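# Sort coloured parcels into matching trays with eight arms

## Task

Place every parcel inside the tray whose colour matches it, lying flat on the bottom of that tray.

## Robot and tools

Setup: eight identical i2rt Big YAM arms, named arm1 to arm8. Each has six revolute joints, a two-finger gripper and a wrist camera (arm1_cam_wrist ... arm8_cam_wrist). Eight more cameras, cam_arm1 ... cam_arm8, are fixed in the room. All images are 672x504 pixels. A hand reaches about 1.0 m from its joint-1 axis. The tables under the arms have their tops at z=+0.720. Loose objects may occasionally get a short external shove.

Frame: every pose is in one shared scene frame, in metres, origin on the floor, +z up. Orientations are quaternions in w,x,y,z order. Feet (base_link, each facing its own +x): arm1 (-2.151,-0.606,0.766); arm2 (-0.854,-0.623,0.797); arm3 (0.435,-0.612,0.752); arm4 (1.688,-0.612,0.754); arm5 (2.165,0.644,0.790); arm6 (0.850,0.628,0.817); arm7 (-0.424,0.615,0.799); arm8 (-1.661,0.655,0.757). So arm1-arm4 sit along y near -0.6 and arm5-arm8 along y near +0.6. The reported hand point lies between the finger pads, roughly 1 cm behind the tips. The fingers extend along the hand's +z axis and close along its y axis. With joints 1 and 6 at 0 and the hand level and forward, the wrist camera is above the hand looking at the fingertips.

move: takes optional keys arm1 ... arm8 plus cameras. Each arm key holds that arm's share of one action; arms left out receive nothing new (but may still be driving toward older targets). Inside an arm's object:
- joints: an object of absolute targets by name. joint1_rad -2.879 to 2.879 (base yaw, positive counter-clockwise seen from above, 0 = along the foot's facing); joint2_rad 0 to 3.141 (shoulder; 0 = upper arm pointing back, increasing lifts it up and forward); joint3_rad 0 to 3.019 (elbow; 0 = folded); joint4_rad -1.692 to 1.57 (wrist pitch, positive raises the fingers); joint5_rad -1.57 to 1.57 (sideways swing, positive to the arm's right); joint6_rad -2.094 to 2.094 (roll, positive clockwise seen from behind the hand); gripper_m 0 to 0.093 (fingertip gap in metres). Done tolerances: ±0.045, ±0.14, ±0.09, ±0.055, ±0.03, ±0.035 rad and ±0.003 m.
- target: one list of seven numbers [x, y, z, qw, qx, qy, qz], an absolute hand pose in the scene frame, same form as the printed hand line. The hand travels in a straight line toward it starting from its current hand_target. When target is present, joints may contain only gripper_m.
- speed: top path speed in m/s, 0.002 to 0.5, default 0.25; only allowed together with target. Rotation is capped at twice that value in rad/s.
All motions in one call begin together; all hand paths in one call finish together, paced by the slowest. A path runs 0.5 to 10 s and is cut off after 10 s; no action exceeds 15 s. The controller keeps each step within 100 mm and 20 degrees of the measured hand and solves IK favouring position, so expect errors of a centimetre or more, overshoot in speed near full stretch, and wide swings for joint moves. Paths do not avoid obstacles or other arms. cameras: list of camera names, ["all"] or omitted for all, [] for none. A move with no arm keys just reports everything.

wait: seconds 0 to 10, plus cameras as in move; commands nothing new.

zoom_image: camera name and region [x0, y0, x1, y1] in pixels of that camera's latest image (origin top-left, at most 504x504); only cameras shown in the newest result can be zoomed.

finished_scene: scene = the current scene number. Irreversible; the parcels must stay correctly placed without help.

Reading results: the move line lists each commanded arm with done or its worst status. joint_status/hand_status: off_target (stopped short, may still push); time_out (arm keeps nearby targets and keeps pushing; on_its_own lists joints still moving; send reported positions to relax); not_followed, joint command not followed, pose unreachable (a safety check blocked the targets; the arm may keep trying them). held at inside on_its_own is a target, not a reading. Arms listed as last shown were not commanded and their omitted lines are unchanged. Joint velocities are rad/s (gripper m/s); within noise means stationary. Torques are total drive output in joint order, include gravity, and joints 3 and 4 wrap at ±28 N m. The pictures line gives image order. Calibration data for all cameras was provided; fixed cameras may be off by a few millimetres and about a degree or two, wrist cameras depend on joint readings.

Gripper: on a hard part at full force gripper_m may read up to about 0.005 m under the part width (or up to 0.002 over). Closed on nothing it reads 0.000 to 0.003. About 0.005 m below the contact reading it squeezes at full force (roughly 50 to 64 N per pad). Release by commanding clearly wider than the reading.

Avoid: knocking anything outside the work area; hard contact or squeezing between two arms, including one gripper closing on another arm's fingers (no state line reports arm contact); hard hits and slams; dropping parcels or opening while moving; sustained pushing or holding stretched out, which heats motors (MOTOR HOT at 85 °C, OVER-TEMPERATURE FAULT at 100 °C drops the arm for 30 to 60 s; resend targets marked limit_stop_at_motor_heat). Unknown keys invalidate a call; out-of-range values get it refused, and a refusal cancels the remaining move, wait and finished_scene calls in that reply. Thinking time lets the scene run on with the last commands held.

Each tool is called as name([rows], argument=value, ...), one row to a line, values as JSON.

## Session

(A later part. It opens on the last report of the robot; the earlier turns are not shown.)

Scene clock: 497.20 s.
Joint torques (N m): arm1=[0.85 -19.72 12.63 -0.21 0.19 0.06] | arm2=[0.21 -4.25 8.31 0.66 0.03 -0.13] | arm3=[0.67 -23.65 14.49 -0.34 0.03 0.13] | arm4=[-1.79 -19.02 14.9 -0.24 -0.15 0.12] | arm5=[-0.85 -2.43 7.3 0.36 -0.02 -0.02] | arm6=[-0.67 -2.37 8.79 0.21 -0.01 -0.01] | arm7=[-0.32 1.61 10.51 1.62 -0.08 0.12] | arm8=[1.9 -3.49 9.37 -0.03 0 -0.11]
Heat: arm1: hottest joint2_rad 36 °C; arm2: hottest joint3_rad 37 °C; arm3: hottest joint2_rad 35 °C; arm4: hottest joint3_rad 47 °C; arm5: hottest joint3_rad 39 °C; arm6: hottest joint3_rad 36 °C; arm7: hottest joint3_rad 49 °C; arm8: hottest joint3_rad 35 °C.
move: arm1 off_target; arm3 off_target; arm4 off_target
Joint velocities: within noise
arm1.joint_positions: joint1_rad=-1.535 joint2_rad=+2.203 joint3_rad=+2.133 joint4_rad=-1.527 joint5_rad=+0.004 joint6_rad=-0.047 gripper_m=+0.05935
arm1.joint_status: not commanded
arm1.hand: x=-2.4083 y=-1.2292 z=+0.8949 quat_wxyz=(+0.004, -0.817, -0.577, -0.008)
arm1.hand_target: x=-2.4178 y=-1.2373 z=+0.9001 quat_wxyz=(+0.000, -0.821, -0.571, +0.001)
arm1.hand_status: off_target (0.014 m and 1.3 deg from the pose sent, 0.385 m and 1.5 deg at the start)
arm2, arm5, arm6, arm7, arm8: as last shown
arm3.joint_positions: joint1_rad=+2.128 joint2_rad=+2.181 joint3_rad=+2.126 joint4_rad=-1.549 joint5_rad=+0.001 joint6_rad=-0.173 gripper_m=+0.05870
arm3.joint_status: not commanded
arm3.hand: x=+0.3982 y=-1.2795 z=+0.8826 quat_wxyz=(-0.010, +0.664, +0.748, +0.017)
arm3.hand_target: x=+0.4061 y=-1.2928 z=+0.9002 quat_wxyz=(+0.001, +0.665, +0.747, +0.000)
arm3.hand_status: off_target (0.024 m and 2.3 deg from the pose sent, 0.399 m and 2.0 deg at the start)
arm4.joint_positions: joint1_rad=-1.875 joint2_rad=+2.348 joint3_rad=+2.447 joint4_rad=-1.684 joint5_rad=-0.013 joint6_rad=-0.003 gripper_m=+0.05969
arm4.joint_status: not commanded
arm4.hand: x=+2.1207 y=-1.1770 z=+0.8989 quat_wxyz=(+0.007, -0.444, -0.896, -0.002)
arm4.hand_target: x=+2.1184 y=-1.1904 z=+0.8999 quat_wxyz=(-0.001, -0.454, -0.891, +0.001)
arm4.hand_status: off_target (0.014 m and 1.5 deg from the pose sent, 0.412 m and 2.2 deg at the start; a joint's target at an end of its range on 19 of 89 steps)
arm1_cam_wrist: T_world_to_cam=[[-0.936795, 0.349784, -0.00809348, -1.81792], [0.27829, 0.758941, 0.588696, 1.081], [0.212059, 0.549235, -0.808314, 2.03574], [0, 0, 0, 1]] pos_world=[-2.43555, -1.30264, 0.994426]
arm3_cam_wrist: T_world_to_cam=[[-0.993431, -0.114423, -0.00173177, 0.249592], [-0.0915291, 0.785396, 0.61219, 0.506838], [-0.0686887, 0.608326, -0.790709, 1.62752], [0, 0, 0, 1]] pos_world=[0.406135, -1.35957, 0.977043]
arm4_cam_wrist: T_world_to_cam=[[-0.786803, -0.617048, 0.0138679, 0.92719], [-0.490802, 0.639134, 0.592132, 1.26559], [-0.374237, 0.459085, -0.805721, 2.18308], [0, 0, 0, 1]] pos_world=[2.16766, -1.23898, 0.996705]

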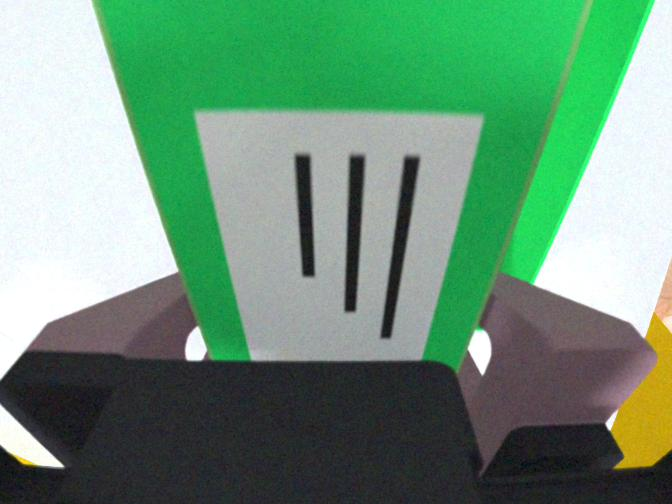

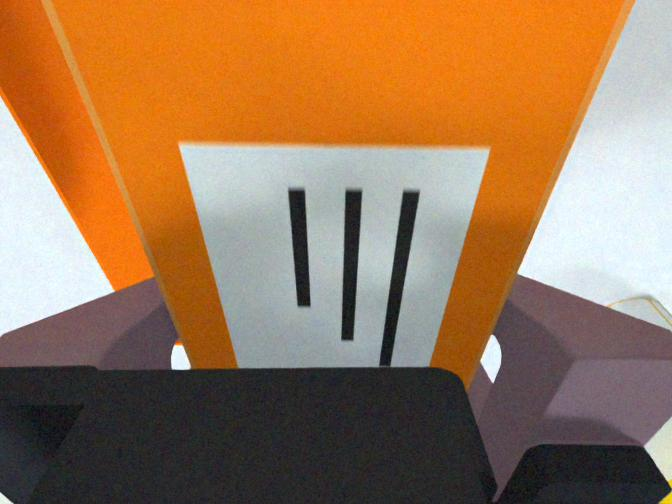

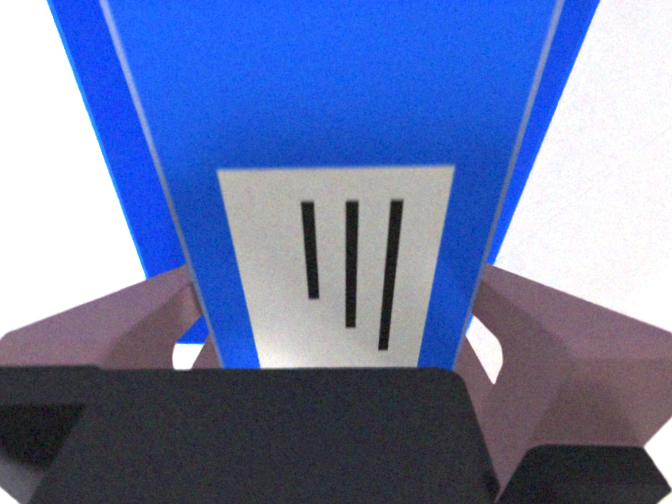

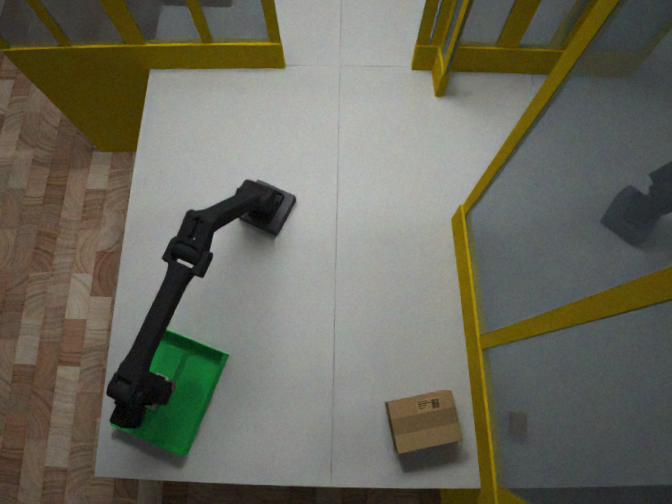

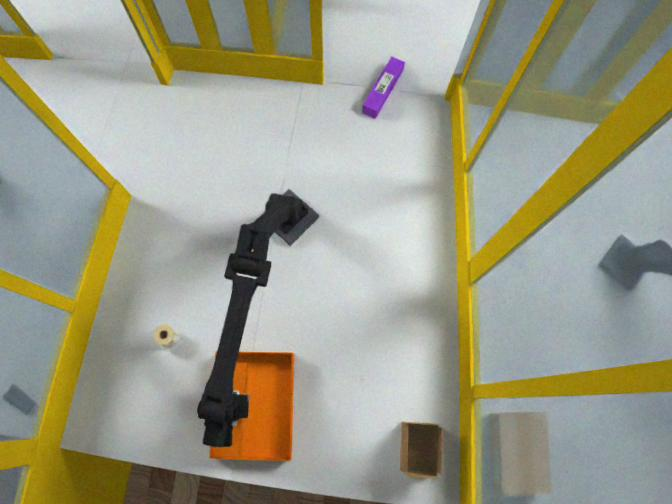

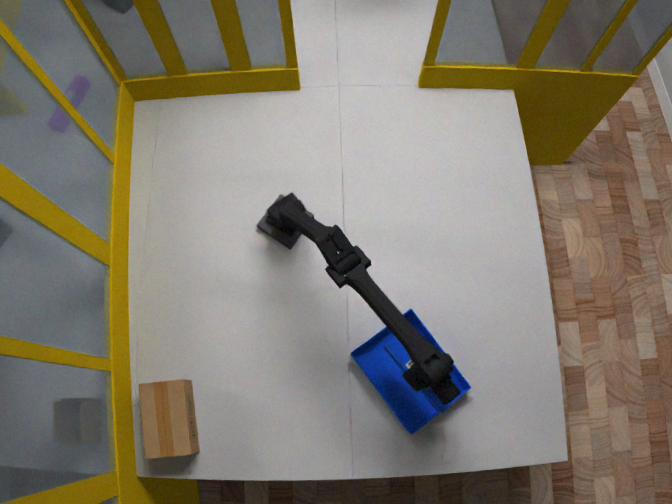

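move(arm1={"target":[-2.453,-1.224,0.84,0,0.8207,0.5714,0],"speed":0.2}, arm3={"target":[0.446,-1.288,0.85,0,0.6646,0.7472,0],"speed":0.2}, arm4={"target":[2.113,-1.182,0.84,0,0.4540,0.8910,0],"speed":0.2}, cameras=["arm1_cam_wrist","arm3_cam_wrist","arm4_cam_wrist","cam_arm1","cam_arm3","cam_arm4"])

zoom_image(camera="cam_arm1", region=[90, 310, 250, 470])

zoom_image(camera="cam_arm3", region=[180, 330, 340, 490])

zoom_image(camera="cam_arm4", region=[330, 290, 490, 450])

Scene clock: 545.57 s.
Joint torques (N m): arm1=[1.55 -20.31 8.46 0.7 0.15 -0.07] | arm2=[0.21 -4.25 8.31 0.66 0.03 -0.13] | arm3=[0.32 -23.82 9.54 0.61 0.04 0.13] | arm4=[-1.61 -22.07 9.73 0.7 -0.15 0.11] | arm5=[-0.73 -2.14 7.08 0.29 -0.02 -0.07] | arm6=[-0.62 -2.43 8.76 0.2 -0.01 -0.01] | arm7=[-0.38 1.61 10.45 1.55 -0.09 0.12] | arm8=[2.08 -3.31 9.4 0.01 -0.02 -0.11]
Heat: arm1: hottest joint3_rad 41 °C; arm2: hottest joint3_rad 37 °C; arm3: hottest joint3_rad 38 °C; arm4: hottest joint3_rad 53 °C; arm5: hottest joint3_rad 39 °C; arm6: hottest joint3_rad 37 °C; arm7: hottest joint3_rad 49 °C; arm8: hottest joint3_rad 36 °C.
move: arm1 off_target; arm3 done; arm4 off_target
Joint velocities: within noise
arm1.joint_positions: joint1_rad=-1.597 joint2_rad=+2.240 joint3_rad=+2.081 joint4_rad=-1.417 joint5_rad=+0.005 joint6_rad=-0.089 gripper_m=+0.05935
arm1.joint_status: not commanded
arm1.hand: x=-2.4510 y=-1.2225 z=+0.8503 quat_wxyz=(-0.002, -0.823, -0.569, +0.001)
arm1.hand_target: x=-2.4528 y=-1.2238 z=+0.8399 quat_wxyz=(+0.000, -0.821, -0.571, +0.000)
arm1.hand_status: off_target (0.011 m and 0.4 deg from the pose sent, 0.071 m and 1.3 deg at the start)
arm2, arm5, arm6, arm7, arm8: as last shown
arm3.joint_positions: joint1_rad=+2.197 joint2_rad=+2.186 joint3_rad=+2.043 joint4_rad=-1.442 joint5_rad=+0.001 joint6_rad=-0.115 gripper_m=+0.05870
arm3.joint_status: not commanded
arm3.hand: x=+0.4444 y=-1.2828 z=+0.8484 quat_wxyz=(-0.005, +0.659, +0.752, +0.009)
arm3.hand_target: x=+0.4459 y=-1.2879 z=+0.8499 quat_wxyz=(+0.000, +0.665, +0.747, +0.000)
arm3.hand_status: done (0.006 m and 1.4 deg from the pose sent, 0.058 m and 2.3 deg at the start)
arm4.joint_positions: joint1_rad=-1.875 joint2_rad=+2.340 joint3_rad=+2.259 joint4_rad=-1.510 joint5_rad=-0.013 joint6_rad=-0.001 gripper_m=+0.05969
arm4.joint_status: not commanded
arm4.hand: x=+2.1182 y=-1.1754 z=+0.8325 quat_wxyz=(+0.010, -0.445, -0.896, -0.003)
arm4.hand_target: x=+2.1129 y=-1.1819 z=+0.8399 quat_wxyz=(+0.000, -0.454, -0.891, +0.000)
arm4.hand_status: off_target (0.011 m and 1.7 deg from the pose sent, 0.060 m and 1.5 deg at the start)
arm1_cam_wrist: T_world_to_cam=[[-0.92983, 0.36793, -0.00666533, -1.82251], [0.298267, 0.764138, 0.571953, 1.18361], [0.215532, 0.529831, -0.820259, 2.00004], [0, 0, 0, 1]] pos_world=[-2.47872, -1.29357, 0.951436]
arm3_cam_wrist: T_world_to_cam=[[-0.992109, -0.125344, 0.00304823, 0.276395], [-0.0987533, 0.796161, 0.596972, 0.564582], [-0.0772536, 0.59196, -0.802256, 1.59829], [0, 0, 0, 1]] pos_world=[0.453442, -1.36098, 0.944357]
arm4_cam_wrist: T_world_to_cam=[[-0.788015, -0.615501, 0.0138421, 0.931566], [-0.486981, 0.636914, 0.597654, 1.28733], [-0.376672, 0.464219, -0.801635, 2.13573], [0, 0, 0, 1]] pos_world=[2.16547, -1.23799, 0.929802]

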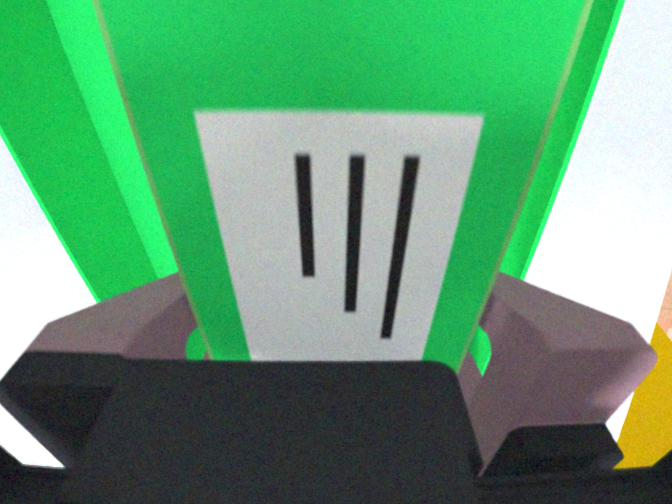

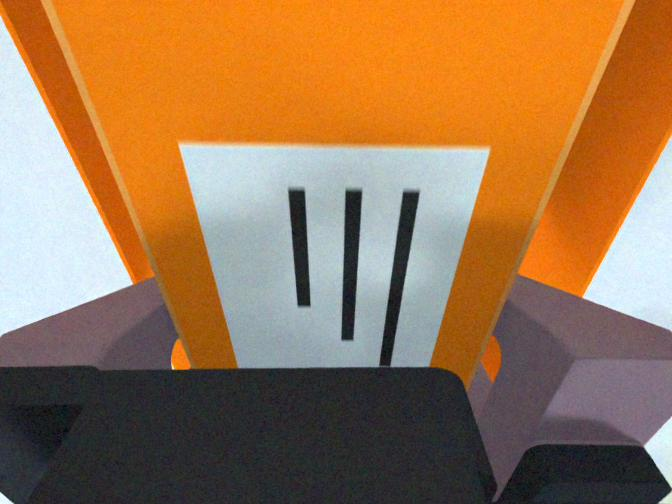

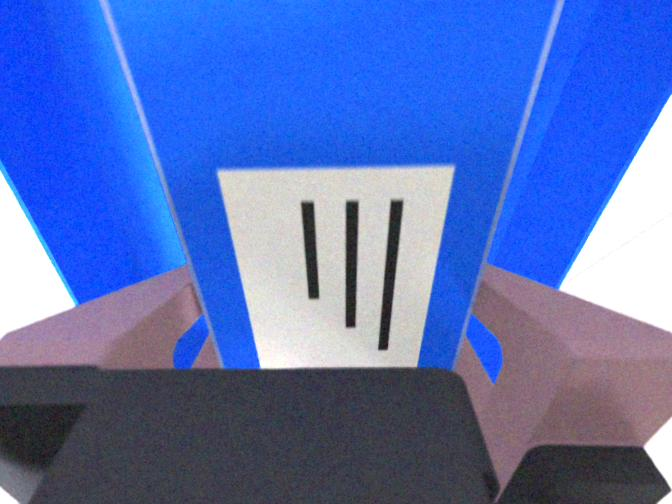

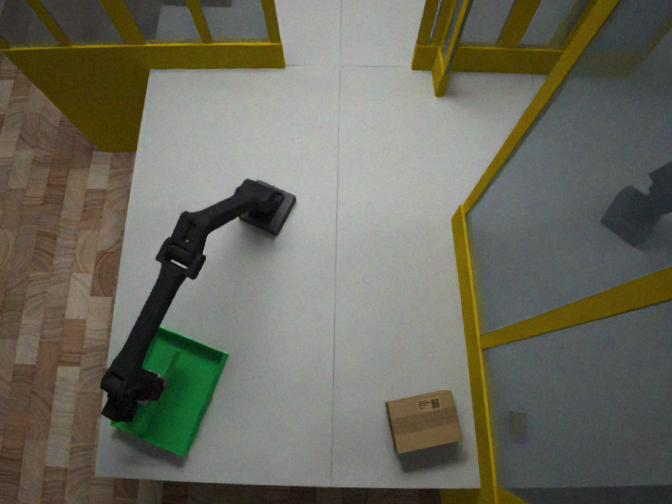

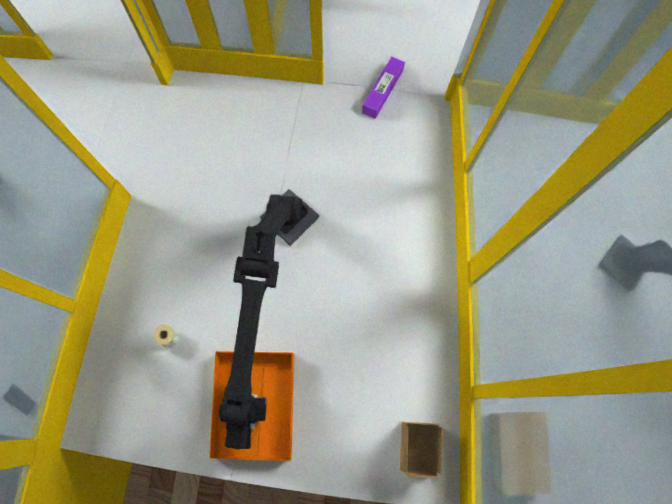

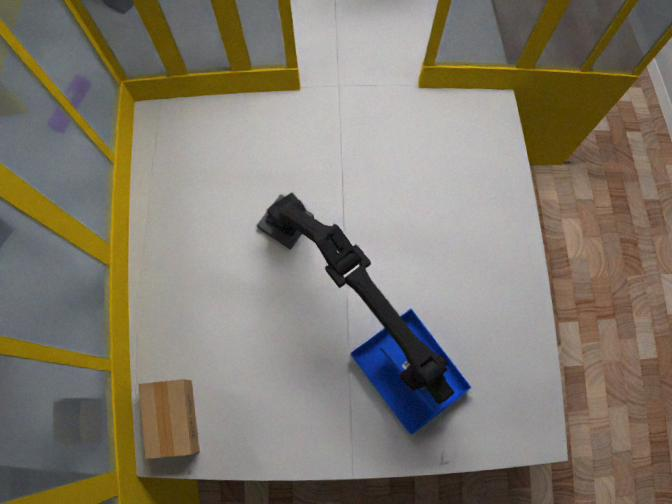

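Scaled by 3.150.

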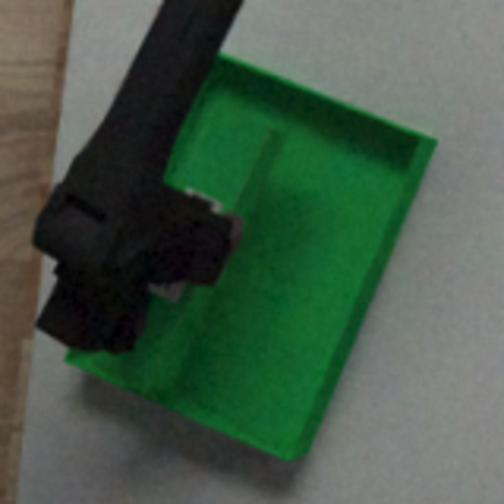

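Scaled by 3.150.

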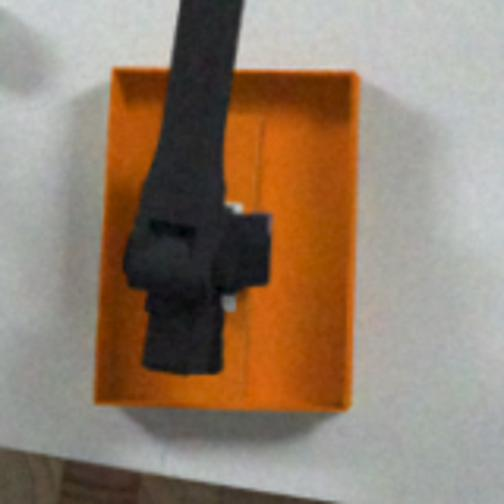

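Scaled by 3.150.

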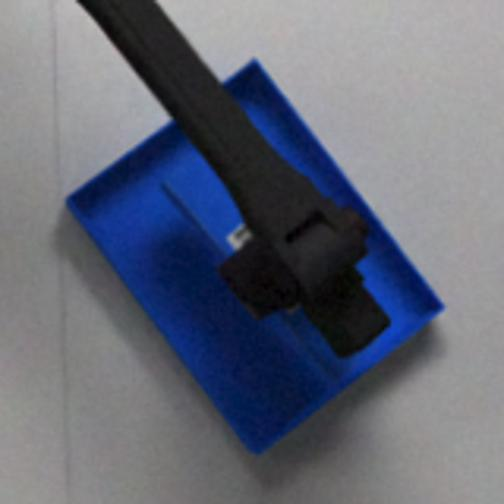

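move(arm1={"target":[-2.448,-1.229,0.785,0,0.8207,0.5714,0],"speed":0.12}, arm3={"target":[0.438,-1.276,0.78,0,0.6646,0.7472,0],"speed":0.12}, arm4={"target":[2.108,-1.177,0.785,0,0.4540,0.8910,0],"speed":0.12}, cameras=["arm1_cam_wrist","arm3_cam_wrist","arm4_cam_wrist"])

Scene clock: 566.93 s.
Joint torques (N m): arm1=[2.02 -20.54 7.98 0.7 0.15 0.02] | arm2=[0.21 -4.25 8.31 0.66 0.03 -0.13] | arm3=[-1.26 -23.3 9.06 0.55 0.02 0] | arm4=[-1.61 -21.36 9.44 0.73 -0.15 0.11] | arm5=[-0.44 -2.32 7.27 0.32 -0.02 -0.02] | arm6=[-0.56 -2.43 8.79 0.23 -0.01 -0.01] | arm7=[-0.32 1.61 10.47 1.59 -0.11 0.13] | arm8=[2.02 -3.43 9.36 0.02 0.01 -0.09]
Heat: arm1: hottest joint3_rad 41 °C; arm2: hottest joint3_rad 37 °C; arm3: hottest joint2_rad 36 °C; arm4: hottest joint3_rad 51 °C; arm5: hottest joint3_rad 39 °C; arm6: hottest joint3_rad 37 °C; arm7: hottest joint3_rad 50 °C; arm8: hottest joint3_rad 36 °C.
move: arm1 off_target; arm3 done; arm4 done
Joint velocities: arm1=[within noise] | arm2=[within noise] | arm3=[within noise] | arm4=[within noise] | arm5=[within noise] | arm6=[0.005 -0.024 0.002 -0.046 0.007 -0.066 -0.001] | arm7=[within noise] | arm8=[within noise]
arm1.joint_positions: joint1_rad=-1.597 joint2_rad=+2.284 joint3_rad=+2.021 joint4_rad=-1.306 joint5_rad=+0.005 joint6_rad=-0.089 gripper_m=+0.05935
arm1.joint_status: not commanded
arm1.hand: x=-2.4525 y=-1.2266 z=+0.7981 quat_wxyz=(-0.003, -0.822, -0.569, +0.003)
arm1.hand_target: x=-2.4478 y=-1.2287 z=+0.7850 quat_wxyz=(+0.000, -0.821, -0.571, +0.000)
arm1.hand_status: off_target (0.014 m and 0.6 deg from the pose sent, 0.066 m and 0.5 deg at the start)
arm2, arm5, arm6, arm7, arm8: as last shown
arm3.joint_positions: joint1_rad=+2.197 joint2_rad=+2.194 joint3_rad=+1.880 joint4_rad=-1.263 joint5_rad=+0.002 joint6_rad=-0.114 gripper_m=+0.05870
arm3.joint_status: not commanded
arm3.hand: x=+0.4445 y=-1.2716 z=+0.7826 quat_wxyz=(-0.002, +0.660, +0.751, +0.006)
arm3.hand_target: x=+0.4379 y=-1.2759 z=+0.7800 quat_wxyz=(+0.000, +0.665, +0.747, +0.000)
arm3.hand_status: done (0.008 m and 1.0 deg from the pose sent, 0.069 m and 1.4 deg at the start)
arm4.joint_positions: joint1_rad=-1.875 joint2_rad=+2.337 joint3_rad=+2.120 joint4_rad=-1.368 joint5_rad=-0.013 joint6_rad=-0.001 gripper_m=+0.05969
arm4.joint_status: not commanded
arm4.hand: x=+2.1137 y=-1.1708 z=+0.7824 quat_wxyz=(+0.006, -0.445, -0.896, -0.002)
arm4.hand_target: x=+2.1079 y=-1.1769 z=+0.7849 quat_wxyz=(+0.000, -0.454, -0.891, +0.000)
arm4.hand_status: done (0.009 m and 1.4 deg from the pose sent, 0.049 m and 1.7 deg at the start)
arm1_cam_wrist: T_world_to_cam=[[-0.929959, 0.36761, -0.00626966, -1.82383], [0.299446, 0.767195, 0.567225, 1.22744], [0.213327, 0.525618, -0.823539, 1.95183], [0, 0, 0, 1]] pos_world=[-2.48001, -1.29715, 0.899739]
arm3_cam_wrist: T_world_to_cam=[[-0.992211, -0.1245, 0.00419175, 0.278363], [-0.0979517, 0.80054, 0.59122, 0.604641], [-0.0769623, 0.586204, -0.8065, 1.53479], [0, 0, 0, 1]] pos_world=[0.453541, -1.34908, 0.879162]
arm4_cam_wrist: T_world_to_cam=[[-0.788229, -0.615226, 0.0138958, 0.932345], [-0.489557, 0.640583, 0.591597, 1.32663], [-0.372867, 0.459511, -0.806114, 2.0817], [0, 0, 0, 1]] pos_world=[2.16056, -1.23278, 0.880305]

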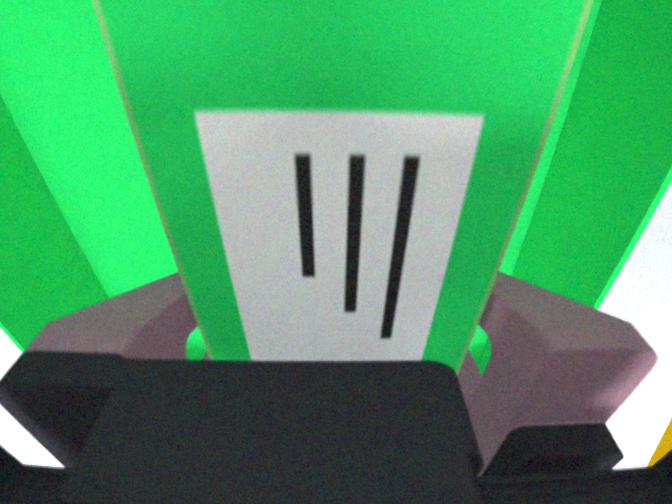

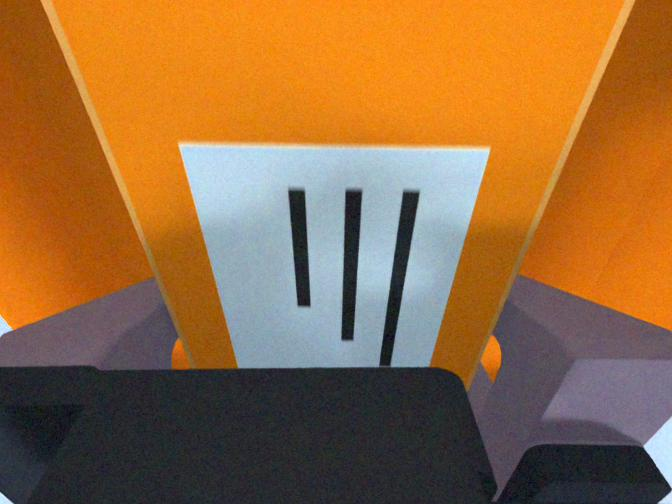

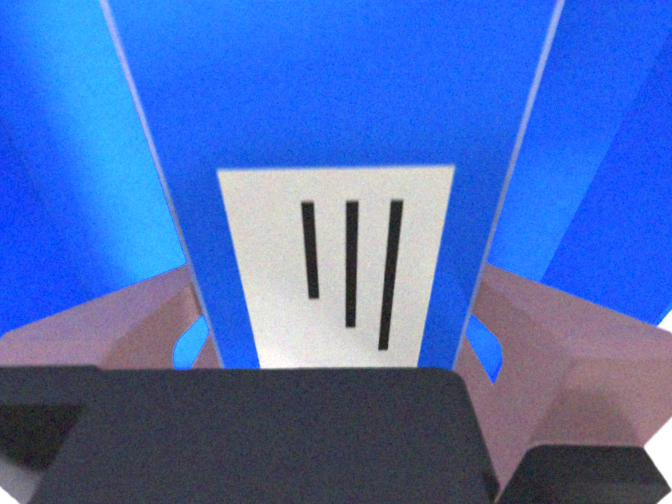

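move(arm1={"target":[-2.448,-1.229,0.745,0,0.8207,0.5714,0],"speed":0.06}, arm3={"target":[0.436,-1.276,0.746,0,0.6646,0.7472,0],"speed":0.06}, arm4={"target":[2.108,-1.177,0.749,0,0.4540,0.8910,0],"speed":0.06}, cameras=["cam_arm1","cam_arm3","cam_arm4"])

Scene clock: 574.33 s.
Joint torques (N m): arm1=[2.14 -20.13 7.75 0.83 0.15 0.03] | arm2=[0.21 -4.31 8.32 0.66 0.03 -0.13] | arm3=[-1.49 -23.47 8.84 0.62 0.03 -0.04] | arm4=[-1.55 -19.19 9.4 0.79 -0.15 0.12] | arm5=[-0.85 -2.2 7.09 0.23 -0.04 -0.02] | arm6=[-0.56 -2.43 8.77 0.18 -0.01 0] | arm7=[-0.32 1.67 10.43 1.59 -0.09 0.11] | arm8=[2.08 -3.31 9.35 -0.06 -0.02 -0.1]
Heat: arm1: hottest joint3_rad 40 °C; arm2: hottest joint3_rad 37 °C; arm3: hottest joint2_rad 36 °C; arm4: hottest joint3_rad 51 °C; arm5: hottest joint3_rad 39 °C; arm6: hottest joint3_rad 37 °C; arm7: hottest joint3_rad 50 °C; arm8: hottest joint3_rad 36 °C.
move: arm1 off_target; arm3 done; arm4 off_target
Joint velocities: within noise
arm1.joint_positions: joint1_rad=-1.597 joint2_rad=+2.321 joint3_rad=+1.984 joint4_rad=-1.229 joint5_rad=+0.005 joint6_rad=-0.089 gripper_m=+0.05935
arm1.joint_status: not commanded
arm1.hand: x=-2.4530 y=-1.2282 z=+0.7603 quat_wxyz=(-0.004, -0.822, -0.569, +0.005)
arm1.hand_target: x=-2.4478 y=-1.2287 z=+0.7451 quat_wxyz=(+0.000, -0.821, -0.571, +0.000)
arm1.hand_status: off_target (0.016 m and 0.8 deg from the pose sent, 0.053 m and 0.6 deg at the start)
arm2, arm5, arm6, arm7, arm8: as last shown
arm3.joint_positions: joint1_rad=+2.197 joint2_rad=+2.228 joint3_rad=+1.846 joint4_rad=-1.196 joint5_rad=+0.002 joint6_rad=-0.114 gripper_m=+0.05870
arm3.joint_status: not commanded
arm3.hand: x=+0.4446 y=-1.2716 z=+0.7488 quat_wxyz=(-0.003, +0.660, +0.751, +0.006)
arm3.hand_target: x=+0.4359 y=-1.2758 z=+0.7461 quat_wxyz=(+0.000, +0.665, +0.747, +0.000)
arm3.hand_status: done (0.010 m and 1.0 deg from the pose sent, 0.038 m and 1.0 deg at the start)
arm4.joint_positions: joint1_rad=-1.875 joint2_rad=+2.337 joint3_rad=+2.077 joint4_rad=-1.296 joint5_rad=-0.013 joint6_rad=-0.001 gripper_m=+0.05969
arm4.joint_status: not commanded
arm4.hand: x=+2.1154 y=-1.1734 z=+0.7663 quat_wxyz=(-0.007, -0.445, -0.896, +0.005)
arm4.hand_target: x=+2.1077 y=-1.1766 z=+0.7492 quat_wxyz=(+0.000, -0.454, -0.891, +0.000)
arm4.hand_status: off_target (0.019 m and 1.5 deg from the pose sent, 0.035 m and 1.4 deg at the start)

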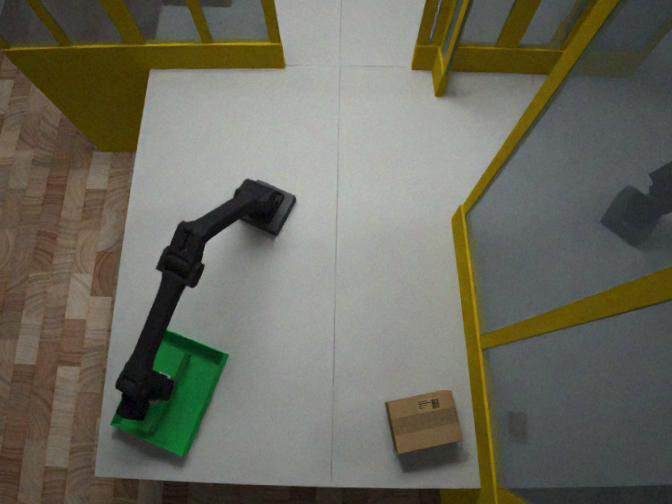

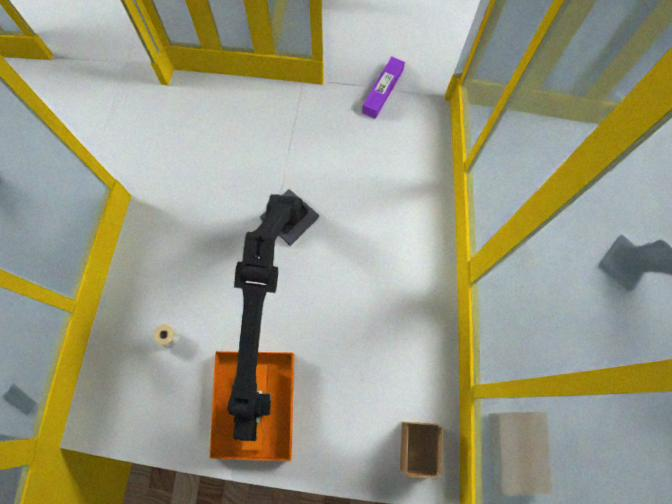

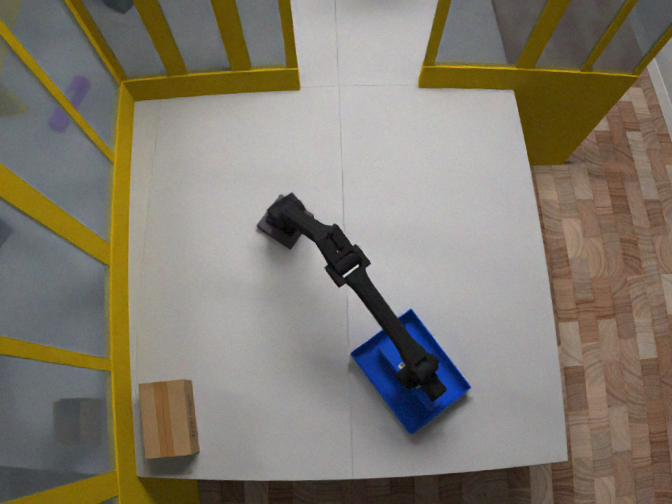

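move(arm1={"target":[-2.448,-1.229,0.733,0,0.8207,0.5714,0],"speed":0.06}, arm3={"target":[0.436,-1.276,0.738,0,0.6646,0.7472,0],"speed":0.06}, arm4={"target":[2.108,-1.177,0.733,0,0.4540,0.8910,0],"speed":0.06}, cameras=[])

Scene clock: 580.30 s.
Joint torques (N m): arm1=[1.79 -19.78 7.31 0.84 0.13 0.03] | arm2=[0.21 -4.25 8.31 0.68 0.03 -0.13] | arm3=[-1.49 -23.82 8.64 0.55 0.03 -0.04] | arm4=[-1.49 -18.49 9.37 0.85 -0.15 0.12] | arm5=[-1.14 -1.67 7.17 0.27 -0.04 -0.05] | arm6=[-0.56 -2.43 8.76 0.2 -0.01 -0.01] | arm7=[-0.32 1.55 10.43 1.59 -0.09 0.13] | arm8=[1.96 -3.14 9.43 -0.03 0.01 -0.1]
Heat: arm1: hottest joint3_rad 40 °C; arm2: hottest joint3_rad 37 °C; arm3: hottest joint2_rad 36 °C; arm4: hottest joint3_rad 50 °C; arm5: hottest joint3_rad 39 °C; arm6: hottest joint3_rad 37 °C; arm7: hottest joint3_rad 50 °C; arm8: hottest joint3_rad 36 °C.
move: arm1 off_target; arm3 off_target; arm4 off_target
Joint velocities: within noise
arm1.joint_positions: joint1_rad=-1.597 joint2_rad=+2.327 joint3_rad=+1.978 joint4_rad=-1.208 joint5_rad=+0.006 joint6_rad=-0.089 gripper_m=+0.05935
arm1.joint_status: not commanded
arm1.hand: x=-2.4540 y=-1.2302 z=+0.7545 quat_wxyz=(-0.006, -0.822, -0.569, +0.009)
arm1.hand_target: x=-2.4478 y=-1.2286 z=+0.7335 quat_wxyz=(+0.000, -0.821, -0.571, +0.000)
arm1.hand_status: off_target (0.022 m and 1.3 deg from the pose sent, 0.028 m and 0.8 deg at the start)
arm2, arm5, arm6, arm7, arm8: as last shown
arm3.joint_positions: joint1_rad=+2.197 joint2_rad=+2.233 joint3_rad=+1.842 joint4_rad=-1.180 joint5_rad=+0.002 joint6_rad=-0.114 gripper_m=+0.05870
arm3.joint_status: not commanded
arm3.hand: x=+0.4447 y=-1.2728 z=+0.7440 quat_wxyz=(-0.001, +0.660, +0.751, +0.003)
arm3.hand_target: x=+0.4359 y=-1.2758 z=+0.7381 quat_wxyz=(+0.000, +0.665, +0.747, +0.000)
arm3.hand_status: off_target (0.011 m and 0.8 deg from the pose sent, 0.015 m and 1.0 deg at the start)
arm4.joint_positions: joint1_rad=-1.875 joint2_rad=+2.342 joint3_rad=+2.061 joint4_rad=-1.265 joint5_rad=-0.013 joint6_rad=+0.000 gripper_m=+0.05969
arm4.joint_status: not commanded
arm4.hand: x=+2.1161 y=-1.1746 z=+0.7572 quat_wxyz=(-0.011, -0.445, -0.895, +0.007)
arm4.hand_target: x=+2.1076 y=-1.1764 z=+0.7335 quat_wxyz=(+0.000, -0.454, -0.891, +0.000)
arm4.hand_status: off_target (0.026 m and 1.9 deg from the pose sent, 0.034 m and 1.5 deg at the start)

move(arm1={"target":[-2.448,-1.229,0.725,0,0.8207,0.5714,0],"speed":0.06}, arm3={"target":[0.436,-1.276,0.732,0,0.6646,0.7472,0],"speed":0.06}, arm4={"target":[2.108,-1.177,0.722,0,0.4540,0.8910,0],"speed":0.06}, cameras=[])

move(arm1={"joints":{"gripper_m":0.08}}, arm3={"joints":{"gripper_m":0.08}}, arm4={"joints":{"gripper_m":0.08}}, cameras=["cam_arm1","cam_arm3","cam_arm4"])

move(arm1={"target":[-2.450,-1.229,0.89,0,0.8207,0.5714,0],"speed":0.2}, arm3={"target":[0.440,-1.276,0.89,0,0.6646,0.7472,0],"speed":0.2}, arm4={"target":[2.112,-1.177,0.89,0,0.4540,0.8910,0],"speed":0.2}, cameras=[])

move(arm1={"joints":{"joint2_rad":0.9,"joint3_rad":1.1,"joint4_rad":-1.62}}, arm3={"joints":{"joint2_rad":1.1,"joint3_rad":1.2,"joint4_rad":-1.62,"gripper_m":0.093}}, arm4={"joints":{"joint2_rad":0.9,"joint3_rad":1.1,"joint4_rad":-1.62}}, cameras=["cam_arm1","cam_arm3","cam_arm4"])

Scene clock: 596.20 s.
Joint torques (N m): arm1=[2.14 -19.31 7.05 1.25 0.12 0.01] | arm2=[0.21 -4.25 8.31 0.66 0.03 -0.13] | arm3=[-1.55 -22.77 8.38 0.66 0.02 -0.03] | arm4=[-1.49 -18.26 9.26 0.92 -0.15 0.12] | arm5=[-1.08 -2.32 7.16 0.35 -0.05 -0.03] | arm6=[-0.62 -2.43 8.79 0.21 -0.02 0] | arm7=[-0.21 1.55 10.45 1.61 -0.1 0.13] | arm8=[2.14 -3.43 9.43 -0.09 -0.02 -0.11]
Heat: arm1: hottest joint3_rad 39 °C; arm2: hottest joint3_rad 37 °C; arm3: hottest joint2_rad 36 °C; arm4: hottest joint3_rad 48 °C; arm5: hottest joint3_rad 39 °C; arm6: hottest joint3_rad 37 °C; arm7: hottest joint3_rad 50 °C; arm8: hottest joint3_rad 36 °C.
move: arm1 off_target; arm3 off_target; arm4 off_target
Joint velocities: within noise
arm1.joint_positions: joint1_rad=-1.597 joint2_rad=+2.327 joint3_rad=+1.976 joint4_rad=-1.204 joint5_rad=+0.006 joint6_rad=-0.089 gripper_m=+0.05935
arm1.joint_status: not commanded
arm1.hand: x=-2.4540 y=-1.2303 z=+0.7536 quat_wxyz=(-0.007, -0.822, -0.569, +0.010)
arm1.hand_target: x=-2.4476 y=-1.2281 z=+0.7257 quat_wxyz=(+0.000, -0.821, -0.571, +0.000)
arm1.hand_status: off_target (0.029 m and 1.4 deg from the pose sent, 0.030 m and 1.3 deg at the start)
arm2, arm5, arm6, arm7, arm8: as last shown
arm3.joint_positions: joint1_rad=+2.197 joint2_rad=+2.235 joint3_rad=+1.840 joint4_rad=-1.171 joint5_rad=+0.002 joint6_rad=-0.114 gripper_m=+0.05870
arm3.joint_status: not commanded
arm3.hand: x=+0.4447 y=-1.2743 z=+0.7420 quat_wxyz=(+0.001, +0.660, +0.751, +0.001)
arm3.hand_target: x=+0.4359 y=-1.2758 z=+0.7321 quat_wxyz=(+0.000, +0.665, +0.747, +0.000)
arm3.hand_status: off_target (0.013 m and 0.8 deg from the pose sent, 0.015 m and 0.8 deg at the start)
arm4.joint_positions: joint1_rad=-1.875 joint2_rad=+2.349 joint3_rad=+2.052 joint4_rad=-1.248 joint5_rad=-0.013 joint6_rad=+0.000 gripper_m=+0.05969
arm4.joint_status: not commanded
arm4.hand: x=+2.1162 y=-1.1748 z=+0.7492 quat_wxyz=(-0.012, -0.445, -0.895, +0.007)
arm4.hand_target: x=+2.1076 y=-1.1762 z=+0.7227 quat_wxyz=(+0.000, -0.454, -0.891, +0.000)
arm4.hand_status: off_target (0.028 m and 1.9 deg from the pose sent, 0.036 m and 1.9 deg at the start)

Scene clock: 596.87 s.
Joint torques (N m): arm1=[1.85 -19.84 7.2 0.69 0.14 0.05] | arm2=[0.21 -4.25 8.31 0.65 0.03 -0.13] | arm3=[-1.49 -22.89 8.36 0.65 0.02 -0.03] | arm4=[-1.49 -18.32 9.28 0.81 -0.15 0.12] | arm5=[-0.44 -1.96 7.13 0.27 -0.07 -0.06] | arm6=[-0.62 -2.49 8.79 0.2 -0.02 0] | arm7=[-0.32 1.55 10.47 1.61 -0.09 0.13] | arm8=[1.85 -3.19 9.42 -0.06 0 -0.11]
Heat: arm1: hottest joint3_rad 39 °C; arm2: hottest joint3_rad 37 °C; arm3: hottest joint2_rad 36 °C; arm4: hottest joint3_rad 48 °C; arm5: hottest joint3_rad 39 °C; arm6: hottest joint3_rad 37 °C; arm7: hottest joint3_rad 50 °C; arm8: hottest joint3_rad 36 °C.
move: arm1 done; arm3 done; arm4 done
Joint velocities: within noise
arm1.joint_positions: joint1_rad=-1.597 joint2_rad=+2.332 joint3_rad=+1.973 joint4_rad=-1.191 joint5_rad=+0.006 joint6_rad=-0.089 gripper_m=+0.07985
arm1.joint_status: all done
arm1.hand: x=-2.4547 y=-1.2316 z=+0.7494 quat_wxyz=(-0.008, -0.822, -0.569, +0.012)
arm1.hand_target: x=-2.4476 y=-1.2281 z=+0.7258 quat_wxyz=(+0.000, -0.821, -0.571, +0.000)
arm1.hand_status: not commanded
arm2.joint_positions: joint1_rad=-2.127 joint2_rad=+0.901 joint3_rad=+1.103 joint4_rad=-1.616 joint5_rad=+0.001 joint6_rad=+0.360 gripper_m=+0.08992
arm2.joint_status: not commanded
arm2.hand: x=-0.6170 y=-0.5364 z=+1.1006 quat_wxyz=(-0.073, -0.003, -0.997, -0.027)
arm2.hand_target: x=-0.6185 y=-0.5369 z=+1.0995 quat_wxyz=(-0.071, +0.000, -0.997, -0.026)
arm2.hand_status: not commanded
arm3.joint_positions: joint1_rad=+2.197 joint2_rad=+2.235 joint3_rad=+1.840 joint4_rad=-1.169 joint5_rad=+0.002 joint6_rad=-0.114 gripper_m=+0.07994
arm3.joint_status: all done
arm3.hand: x=+0.4447 y=-1.2747 z=+0.7420 quat_wxyz=(+0.002, +0.660, +0.751, +0.001)
arm3.hand_target: x=+0.4359 y=-1.2758 z=+0.7323 quat_wxyz=(+0.000, +0.665, +0.747, +0.000)
arm3.hand_status: not commanded
arm4.joint_positions: joint1_rad=-1.875 joint2_rad=+2.350 joint3_rad=+2.052 joint4_rad=-1.245 joint5_rad=-0.013 joint6_rad=+0.000 gripper_m=+0.07988
arm4.joint_status: all done
arm4.hand: x=+2.1166 y=-1.1754 z=+0.7487 quat_wxyz=(-0.013, -0.445, -0.895, +0.007)
arm4.hand_target: x=+2.1075 y=-1.1761 z=+0.7225 quat_wxyz=(+0.000, -0.454, -0.891, +0.000)
arm4.hand_status: not commanded
arm5.joint_positions: joint1_rad=+1.577 joint2_rad=+0.902 joint3_rad=+1.096 joint4_rad=-1.613 joint5_rad=+0.000 joint6_rad=+0.093 gripper_m=+0.08988
arm5.joint_status: not commanded
arm5.hand: x=+2.0996 y=+0.3982 z=+1.0890 quat_wxyz=(+0.048, +0.817, +0.572, -0.054)
arm5.hand_target: x=+2.0997 y=+0.3997 z=+1.0908 quat_wxyz=(+0.047, +0.817, +0.572, -0.055)
arm5.hand_status: not commanded
arm6, arm7: as last shown
arm8.joint_positions: joint1_rad=+0.303 joint2_rad=+0.906 joint3_rad=+1.107 joint4_rad=-1.616 joint5_rad=-0.002 joint6_rad=+0.054 gripper_m=+0.08993
arm8.joint_status: not commanded
arm8.hand: x=-1.7371 y=+0.4131 z=+1.0613 quat_wxyz=(-0.049, -0.819, -0.569, +0.061)
arm8.hand_target: x=-1.7362 y=+0.4162 z=+1.0598 quat_wxyz=(-0.046, -0.817, -0.572, +0.060)
arm8.hand_status: not commanded

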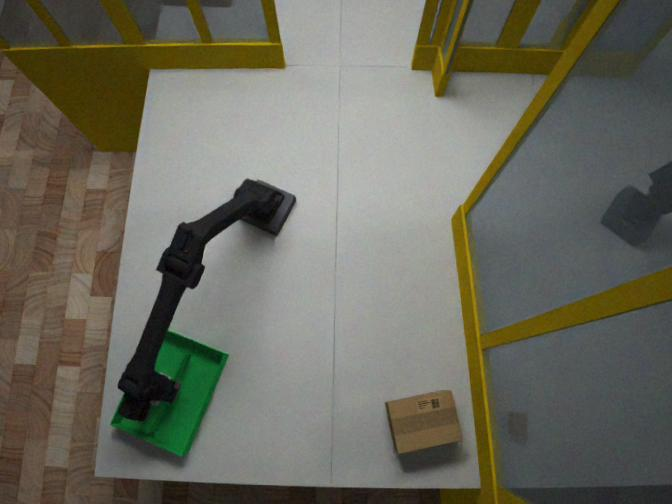

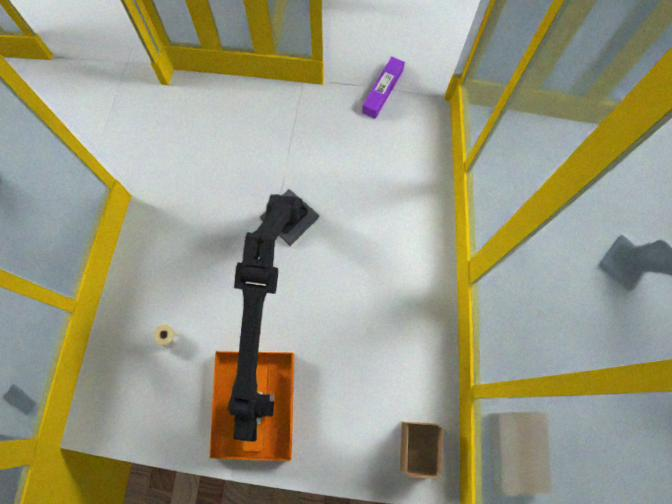

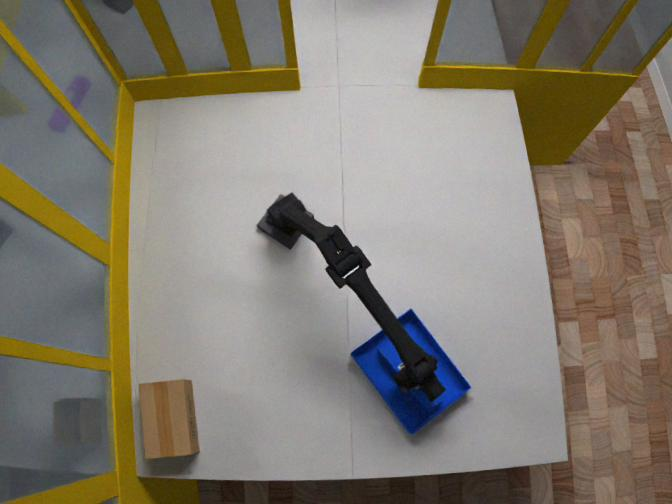

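Scene clock: 598.60 s.
Joint torques (N m): arm1=[1.85 -19.6 12.41 -0.2 0.14 0.01] | arm2=[0.21 -4.31 8.31 0.68 0.03 -0.13] | arm3=[-0.97 -24.41 14.01 -0.36 0.01 0.05] | arm4=[-1.44 -18.73 14.94 -0.29 -0.14 0.12] | arm5=[-0.97 -2.2 7.09 0.43 -0.09 -0.06] | arm6=[-0.56 -2.43 8.76 0.21 -0.01 0] | arm7=[-0.21 1.55 10.47 1.63 -0.08 0.12] | arm8=[2.02 -3.14 9.44 -0.05 -0.02 -0.1]
Heat: arm1: hottest joint3_rad 39 °C; arm2: hottest joint3_rad 37 °C; arm3: hottest joint2_rad 37 °C; arm4: hottest joint3_rad 48 °C; arm5: hottest joint3_rad 39 °C; arm6: hottest joint3_rad 37 °C; arm7: hottest joint3_rad 50 °C; arm8: hottest joint3_rad 36 °C.
move: arm1 off_target; arm3 off_target; arm4 off_target
Joint velocities: within noise
arm1.joint_positions: joint1_rad=-1.597 joint2_rad=+2.222 joint3_rad=+2.146 joint4_rad=-1.515 joint5_rad=+0.006 joint6_rad=-0.089 gripper_m=+0.07989
arm1.joint_status: not commanded
arm1.hand: x=-2.4491 y=-1.2177 z=+0.8869 quat_wxyz=(+0.002, -0.822, -0.569, -0.006)
arm1.hand_target: x=-2.4497 y=-1.2286 z=+0.8901 quat_wxyz=(+0.000, -0.821, -0.571, +0.001)
arm1.hand_status: off_target (0.012 m and 0.8 deg from the pose sent, 0.141 m and 1.7 deg at the start)
arm2, arm5, arm8: as last shown
arm3.joint_positions: joint1_rad=+2.197 joint2_rad=+2.135 joint3_rad=+1.998 joint4_rad=-1.479 joint5_rad=+0.002 joint6_rad=-0.114 gripper_m=+0.07997
arm3.joint_status: not commanded
arm3.hand: x=+0.4438 y=-1.2614 z=+0.8641 quat_wxyz=(-0.016, +0.660, +0.751, +0.020)
arm3.hand_target: x=+0.4399 y=-1.2747 z=+0.8902 quat_wxyz=(+0.000, +0.665, +0.747, +0.000)
arm3.hand_status: off_target (0.030 m and 3.0 deg from the pose sent, 0.148 m and 0.8 deg at the start; pose on its path clipped on 4 of 52 steps)
arm4.joint_positions: joint1_rad=-1.875 joint2_rad=+2.274 joint3_rad=+2.276 joint4_rad=-1.594 joint5_rad=-0.013 joint6_rad=+0.001 gripper_m=+0.07990
arm4.joint_status: not commanded
arm4.hand: x=+2.1103 y=-1.1635 z=+0.8848 quat_wxyz=(+0.009, -0.446, -0.895, -0.004)
arm4.hand_target: x=+2.1115 y=-1.1764 z=+0.8899 quat_wxyz=(-0.001, -0.454, -0.891, +0.000)
arm4.hand_status: off_target (0.015 m and 1.6 deg from the pose sent, 0.141 m and 2.0 deg at the start)
arm6.joint_positions: joint1_rad=-1.148 joint2_rad=+0.907 joint3_rad=+1.097 joint4_rad=-1.614 joint5_rad=+0.001 joint6_rad=+0.145 gripper_m=+0.08989
arm6.joint_status: not commanded
arm6.hand: x=+0.8007 y=+0.3802 z=+1.1166 quat_wxyz=(-0.050, -0.814, -0.576, +0.053)
arm6.hand_target: x=+0.8013 y=+0.3822 z=+1.1194 quat_wxyz=(-0.052, -0.817, -0.572, +0.054)
arm6.hand_status: not commanded
arm7.joint_positions: joint1_rad=-0.316 joint2_rad=+0.535 joint3_rad=+1.368 joint4_rad=-1.177 joint5_rad=-0.073 joint6_rad=-0.126 gripper_m=+0.09396
arm7.joint_status: not commanded
arm7.hand: x=-0.2873 y=+0.4416 z=+1.3804 quat_wxyz=(-0.508, -0.311, -0.757, +0.270)
arm7.hand_target: x=-0.2897 y=+0.4449 z=+1.3917 quat_wxyz=(-0.517, -0.307, -0.750, +0.275)
arm7.hand_status: not commanded

Scene clock: 600.50 s.
Joint torques (N m): arm1=[1.73 -1.96 7.88 0.36 0.11 0] | arm2=[0.21 -4.31 8.32 0.66 0.03 -0.13] | arm3=[-1.08 -9.29 9.33 -0.02 0.03 0.04] | arm4=[-1.08 -2.78 9.61 0.34 -0.14 0.12] | arm5=[-0.67 -2.37 7.09 0.28 -0.05 -0.07] | arm6=[-0.62 -2.43 8.77 0.23 -0.01 -0.01] | arm7=[-0.62 1.61 10.41 1.62 -0.1 0.11] | arm8=[1.85 -3.6 9.44 0.03 -0.02 -0.09]
Heat: arm1: hottest joint3_rad 39 °C; arm2: hottest joint3_rad 37 °C; arm3: hottest joint2_rad 37 °C; arm4: hottest joint3_rad 48 °C; arm5: hottest joint3_rad 39 °C; arm6: hottest joint3_rad 37 °C; arm7: hottest joint3_rad 50 °C; arm8: hottest joint3_rad 36 °C.
move: arm1 done; arm3 done; arm4 done
Joint velocities: within noise
arm1.joint_positions: joint1_rad=-1.597 joint2_rad=+0.899 joint3_rad=+1.113 joint4_rad=-1.613 joint5_rad=+0.006 joint6_rad=-0.089 gripper_m=+0.07989
arm1.joint_status: all done
arm1.hand: x=-2.2644 y=-0.8316 z=+1.0761 quat_wxyz=(-0.045, -0.820, -0.566, +0.078)
arm1.hand_target: x=-2.2615 y=-0.8289 z=+1.0701 quat_wxyz=(-0.039, -0.818, -0.569, +0.069)
arm1.hand_status: not commanded
arm2, arm5, arm6, arm7, arm8: as last shown
arm3.joint_positions: joint1_rad=+2.197 joint2_rad=+1.114 joint3_rad=+1.199 joint4_rad=-1.614 joint5_rad=+0.002 joint6_rad=-0.114 gripper_m=+0.09294
arm3.joint_status: all done
arm3.hand: x=+0.4376 y=-0.9200 z=+1.0368 quat_wxyz=(+0.013, +0.660, +0.751, -0.012)
arm3.hand_target: x=+0.4354 y=-0.9165 z=+1.0412 quat_wxyz=(+0.015, +0.665, +0.747, -0.017)
arm3.hand_status: not commanded
arm4.joint_positions: joint1_rad=-1.875 joint2_rad=+0.905 joint3_rad=+1.110 joint4_rad=-1.615 joint5_rad=-0.013 joint6_rad=+0.001 gripper_m=+0.07991
arm4.joint_status: all done
arm4.hand: x=+1.8464 y=-0.8105 z=+1.0590 quat_wxyz=(-0.072, -0.443, -0.893, +0.037)
arm4.hand_target: x=+1.8423 y=-0.8088 z=+1.0560 quat_wxyz=(-0.068, -0.452, -0.889, +0.034)
arm4.hand_status: not commanded

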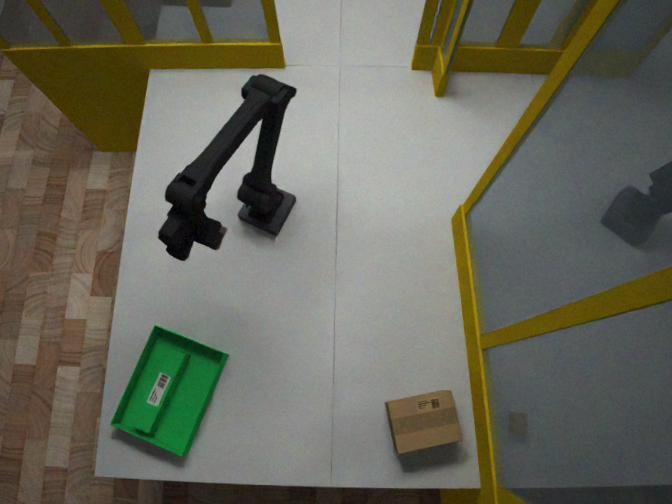

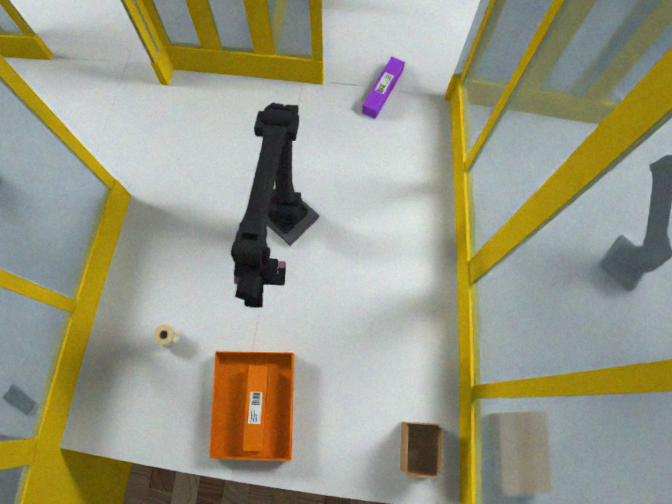

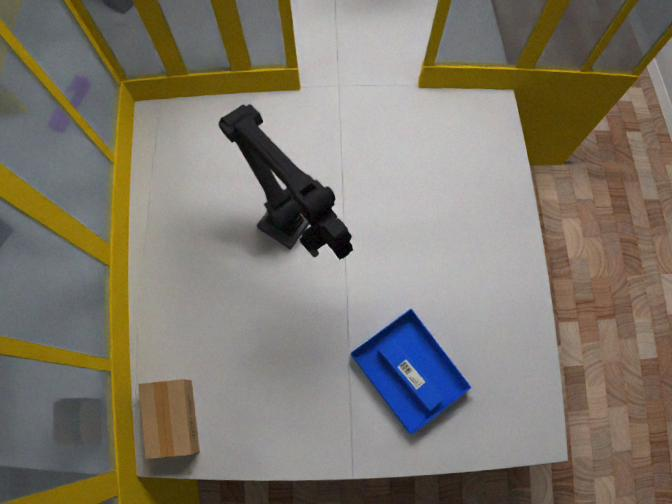

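move(arm3={"joints":{"joint1_rad":-1.405,"joint6_rad":-0.1}}, cameras=[])

move(arm3={"target":[0.728,0.007,0.83,0,-0.5736,0.8192,0],"speed":0.3}, cameras=["arm3_cam_wrist"])

Scene clock: 609.93 s.
Joint torques (N m): arm1=[2.14 -2.02 7.84 0.2 0.13 0.02] | arm2=[0.21 -4.25 8.31 0.68 0.03 -0.13] | arm3=[-1.73 -9.11 9.36 -0.01 -0.03 0.11] | arm4=[-1.03 -2.78 9.59 0.32 -0.15 0.11] | arm5=[-0.67 -2.32 7.19 0.29 -0.04 -0.04] | arm6=[-0.62 -2.43 8.77 0.21 -0.01 0] | arm7=[-0.32 1.67 10.44 1.61 -0.09 0.11] | arm8=[2.02 -3.19 9.43 -0.06 -0.01 -0.08]
Heat: arm1: hottest joint3_rad 38 °C; arm2: hottest joint3_rad 37 °C; arm3: hottest joint2_rad 36 °C; arm4: hottest joint3_rad 49 °C; arm5: hottest joint3_rad 39 °C; arm6: hottest joint3_rad 37 °C; arm7: hottest joint3_rad 50 °C; arm8: hottest joint3_rad 36 °C.
move: arm3 done
Joint velocities: within noise
arm1, arm2, arm4, arm5, arm6, arm7, arm8: as last shown
arm3.joint_positions: joint1_rad=-1.391 joint2_rad=+1.114 joint3_rad=+1.199 joint4_rad=-1.614 joint5_rad=+0.004 joint6_rad=-0.114 gripper_m=+0.09300
arm3.joint_status: all done
arm3.hand: x=+0.5627 y=-0.3352 z=+1.0409 quat_wxyz=(-0.023, +0.587, -0.809, -0.009)
arm3.hand_target: x=+0.5654 y=-0.3405 z=+1.0453 quat_wxyz=(-0.027, +0.575, -0.818, -0.011)
arm3.hand_status: not commanded

Scene clock: 612.47 s.
Joint torques (N m): arm1=[1.85 -2.14 7.82 0.39 0.13 0.01] | arm2=[0.21 -4.25 8.31 0.66 0.03 -0.13] | arm3=[-1.61 -23.71 13.89 -0.47 -0.28 0.14] | arm4=[-1.03 -2.84 9.61 0.32 -0.15 0.12] | arm5=[-0.62 -2.2 7.12 0.35 -0.05 -0.05] | arm6=[-0.56 -2.43 8.76 0.2 -0.01 -0.01] | arm7=[-0.21 1.85 10.43 1.55 -0.1 0.12] | arm8=[1.67 -3.08 9.47 -0.01 0 -0.1]
Heat: arm1: hottest joint3_rad 38 °C; arm2: hottest joint3_rad 37 °C; arm3: hottest joint2_rad 36 °C; arm4: hottest joint3_rad 49 °C; arm5: hottest joint3_rad 39 °C; arm6: hottest joint3_rad 37 °C; arm7: hottest joint3_rad 50 °C; arm8: hottest joint3_rad 36 °C.
move: arm3 off_target
Joint velocities: within noise
arm1, arm2, arm4, arm5, arm6, arm7, arm8: as last shown
arm3.joint_positions: joint1_rad=-1.391 joint2_rad=+2.229 joint3_rad=+2.006 joint4_rad=-1.390 joint5_rad=+0.001 joint6_rad=-0.109 gripper_m=+0.09300
arm3.joint_status: not commanded
arm3.hand: x=+0.7150 y=-0.0041 z=+0.8153 quat_wxyz=(+0.014, +0.585, -0.811, +0.010)
arm3.hand_target: x=+0.7276 y=+0.0060 z=+0.8302 quat_wxyz=(+0.000, +0.574, -0.819, +0.000)
arm3.hand_status: off_target (0.023 m and 2.5 deg from the pose sent, 0.435 m and 3.4 deg at the start)
arm3_cam_wrist: T_world_to_cam=[[0.947362, -0.320012, 0.00988305, -0.687849], [-0.259438, -0.749218, 0.609397, -0.308559], [-0.18761, -0.579884, -0.792803, 0.902134], [0, 0, 0, 1]] pos_world=[0.740839, 0.0718354, 0.910048]

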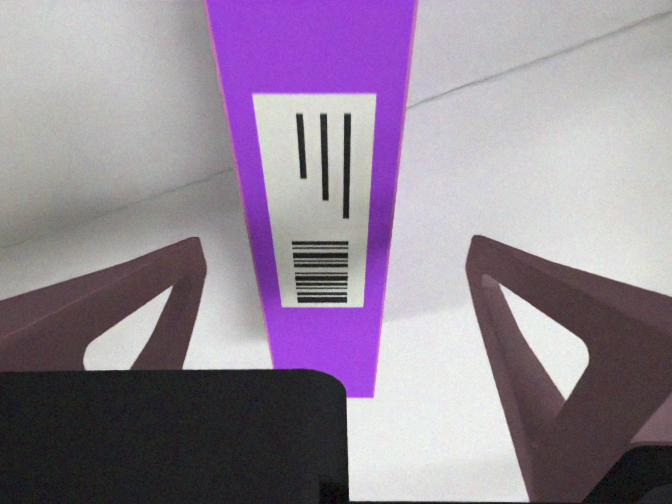

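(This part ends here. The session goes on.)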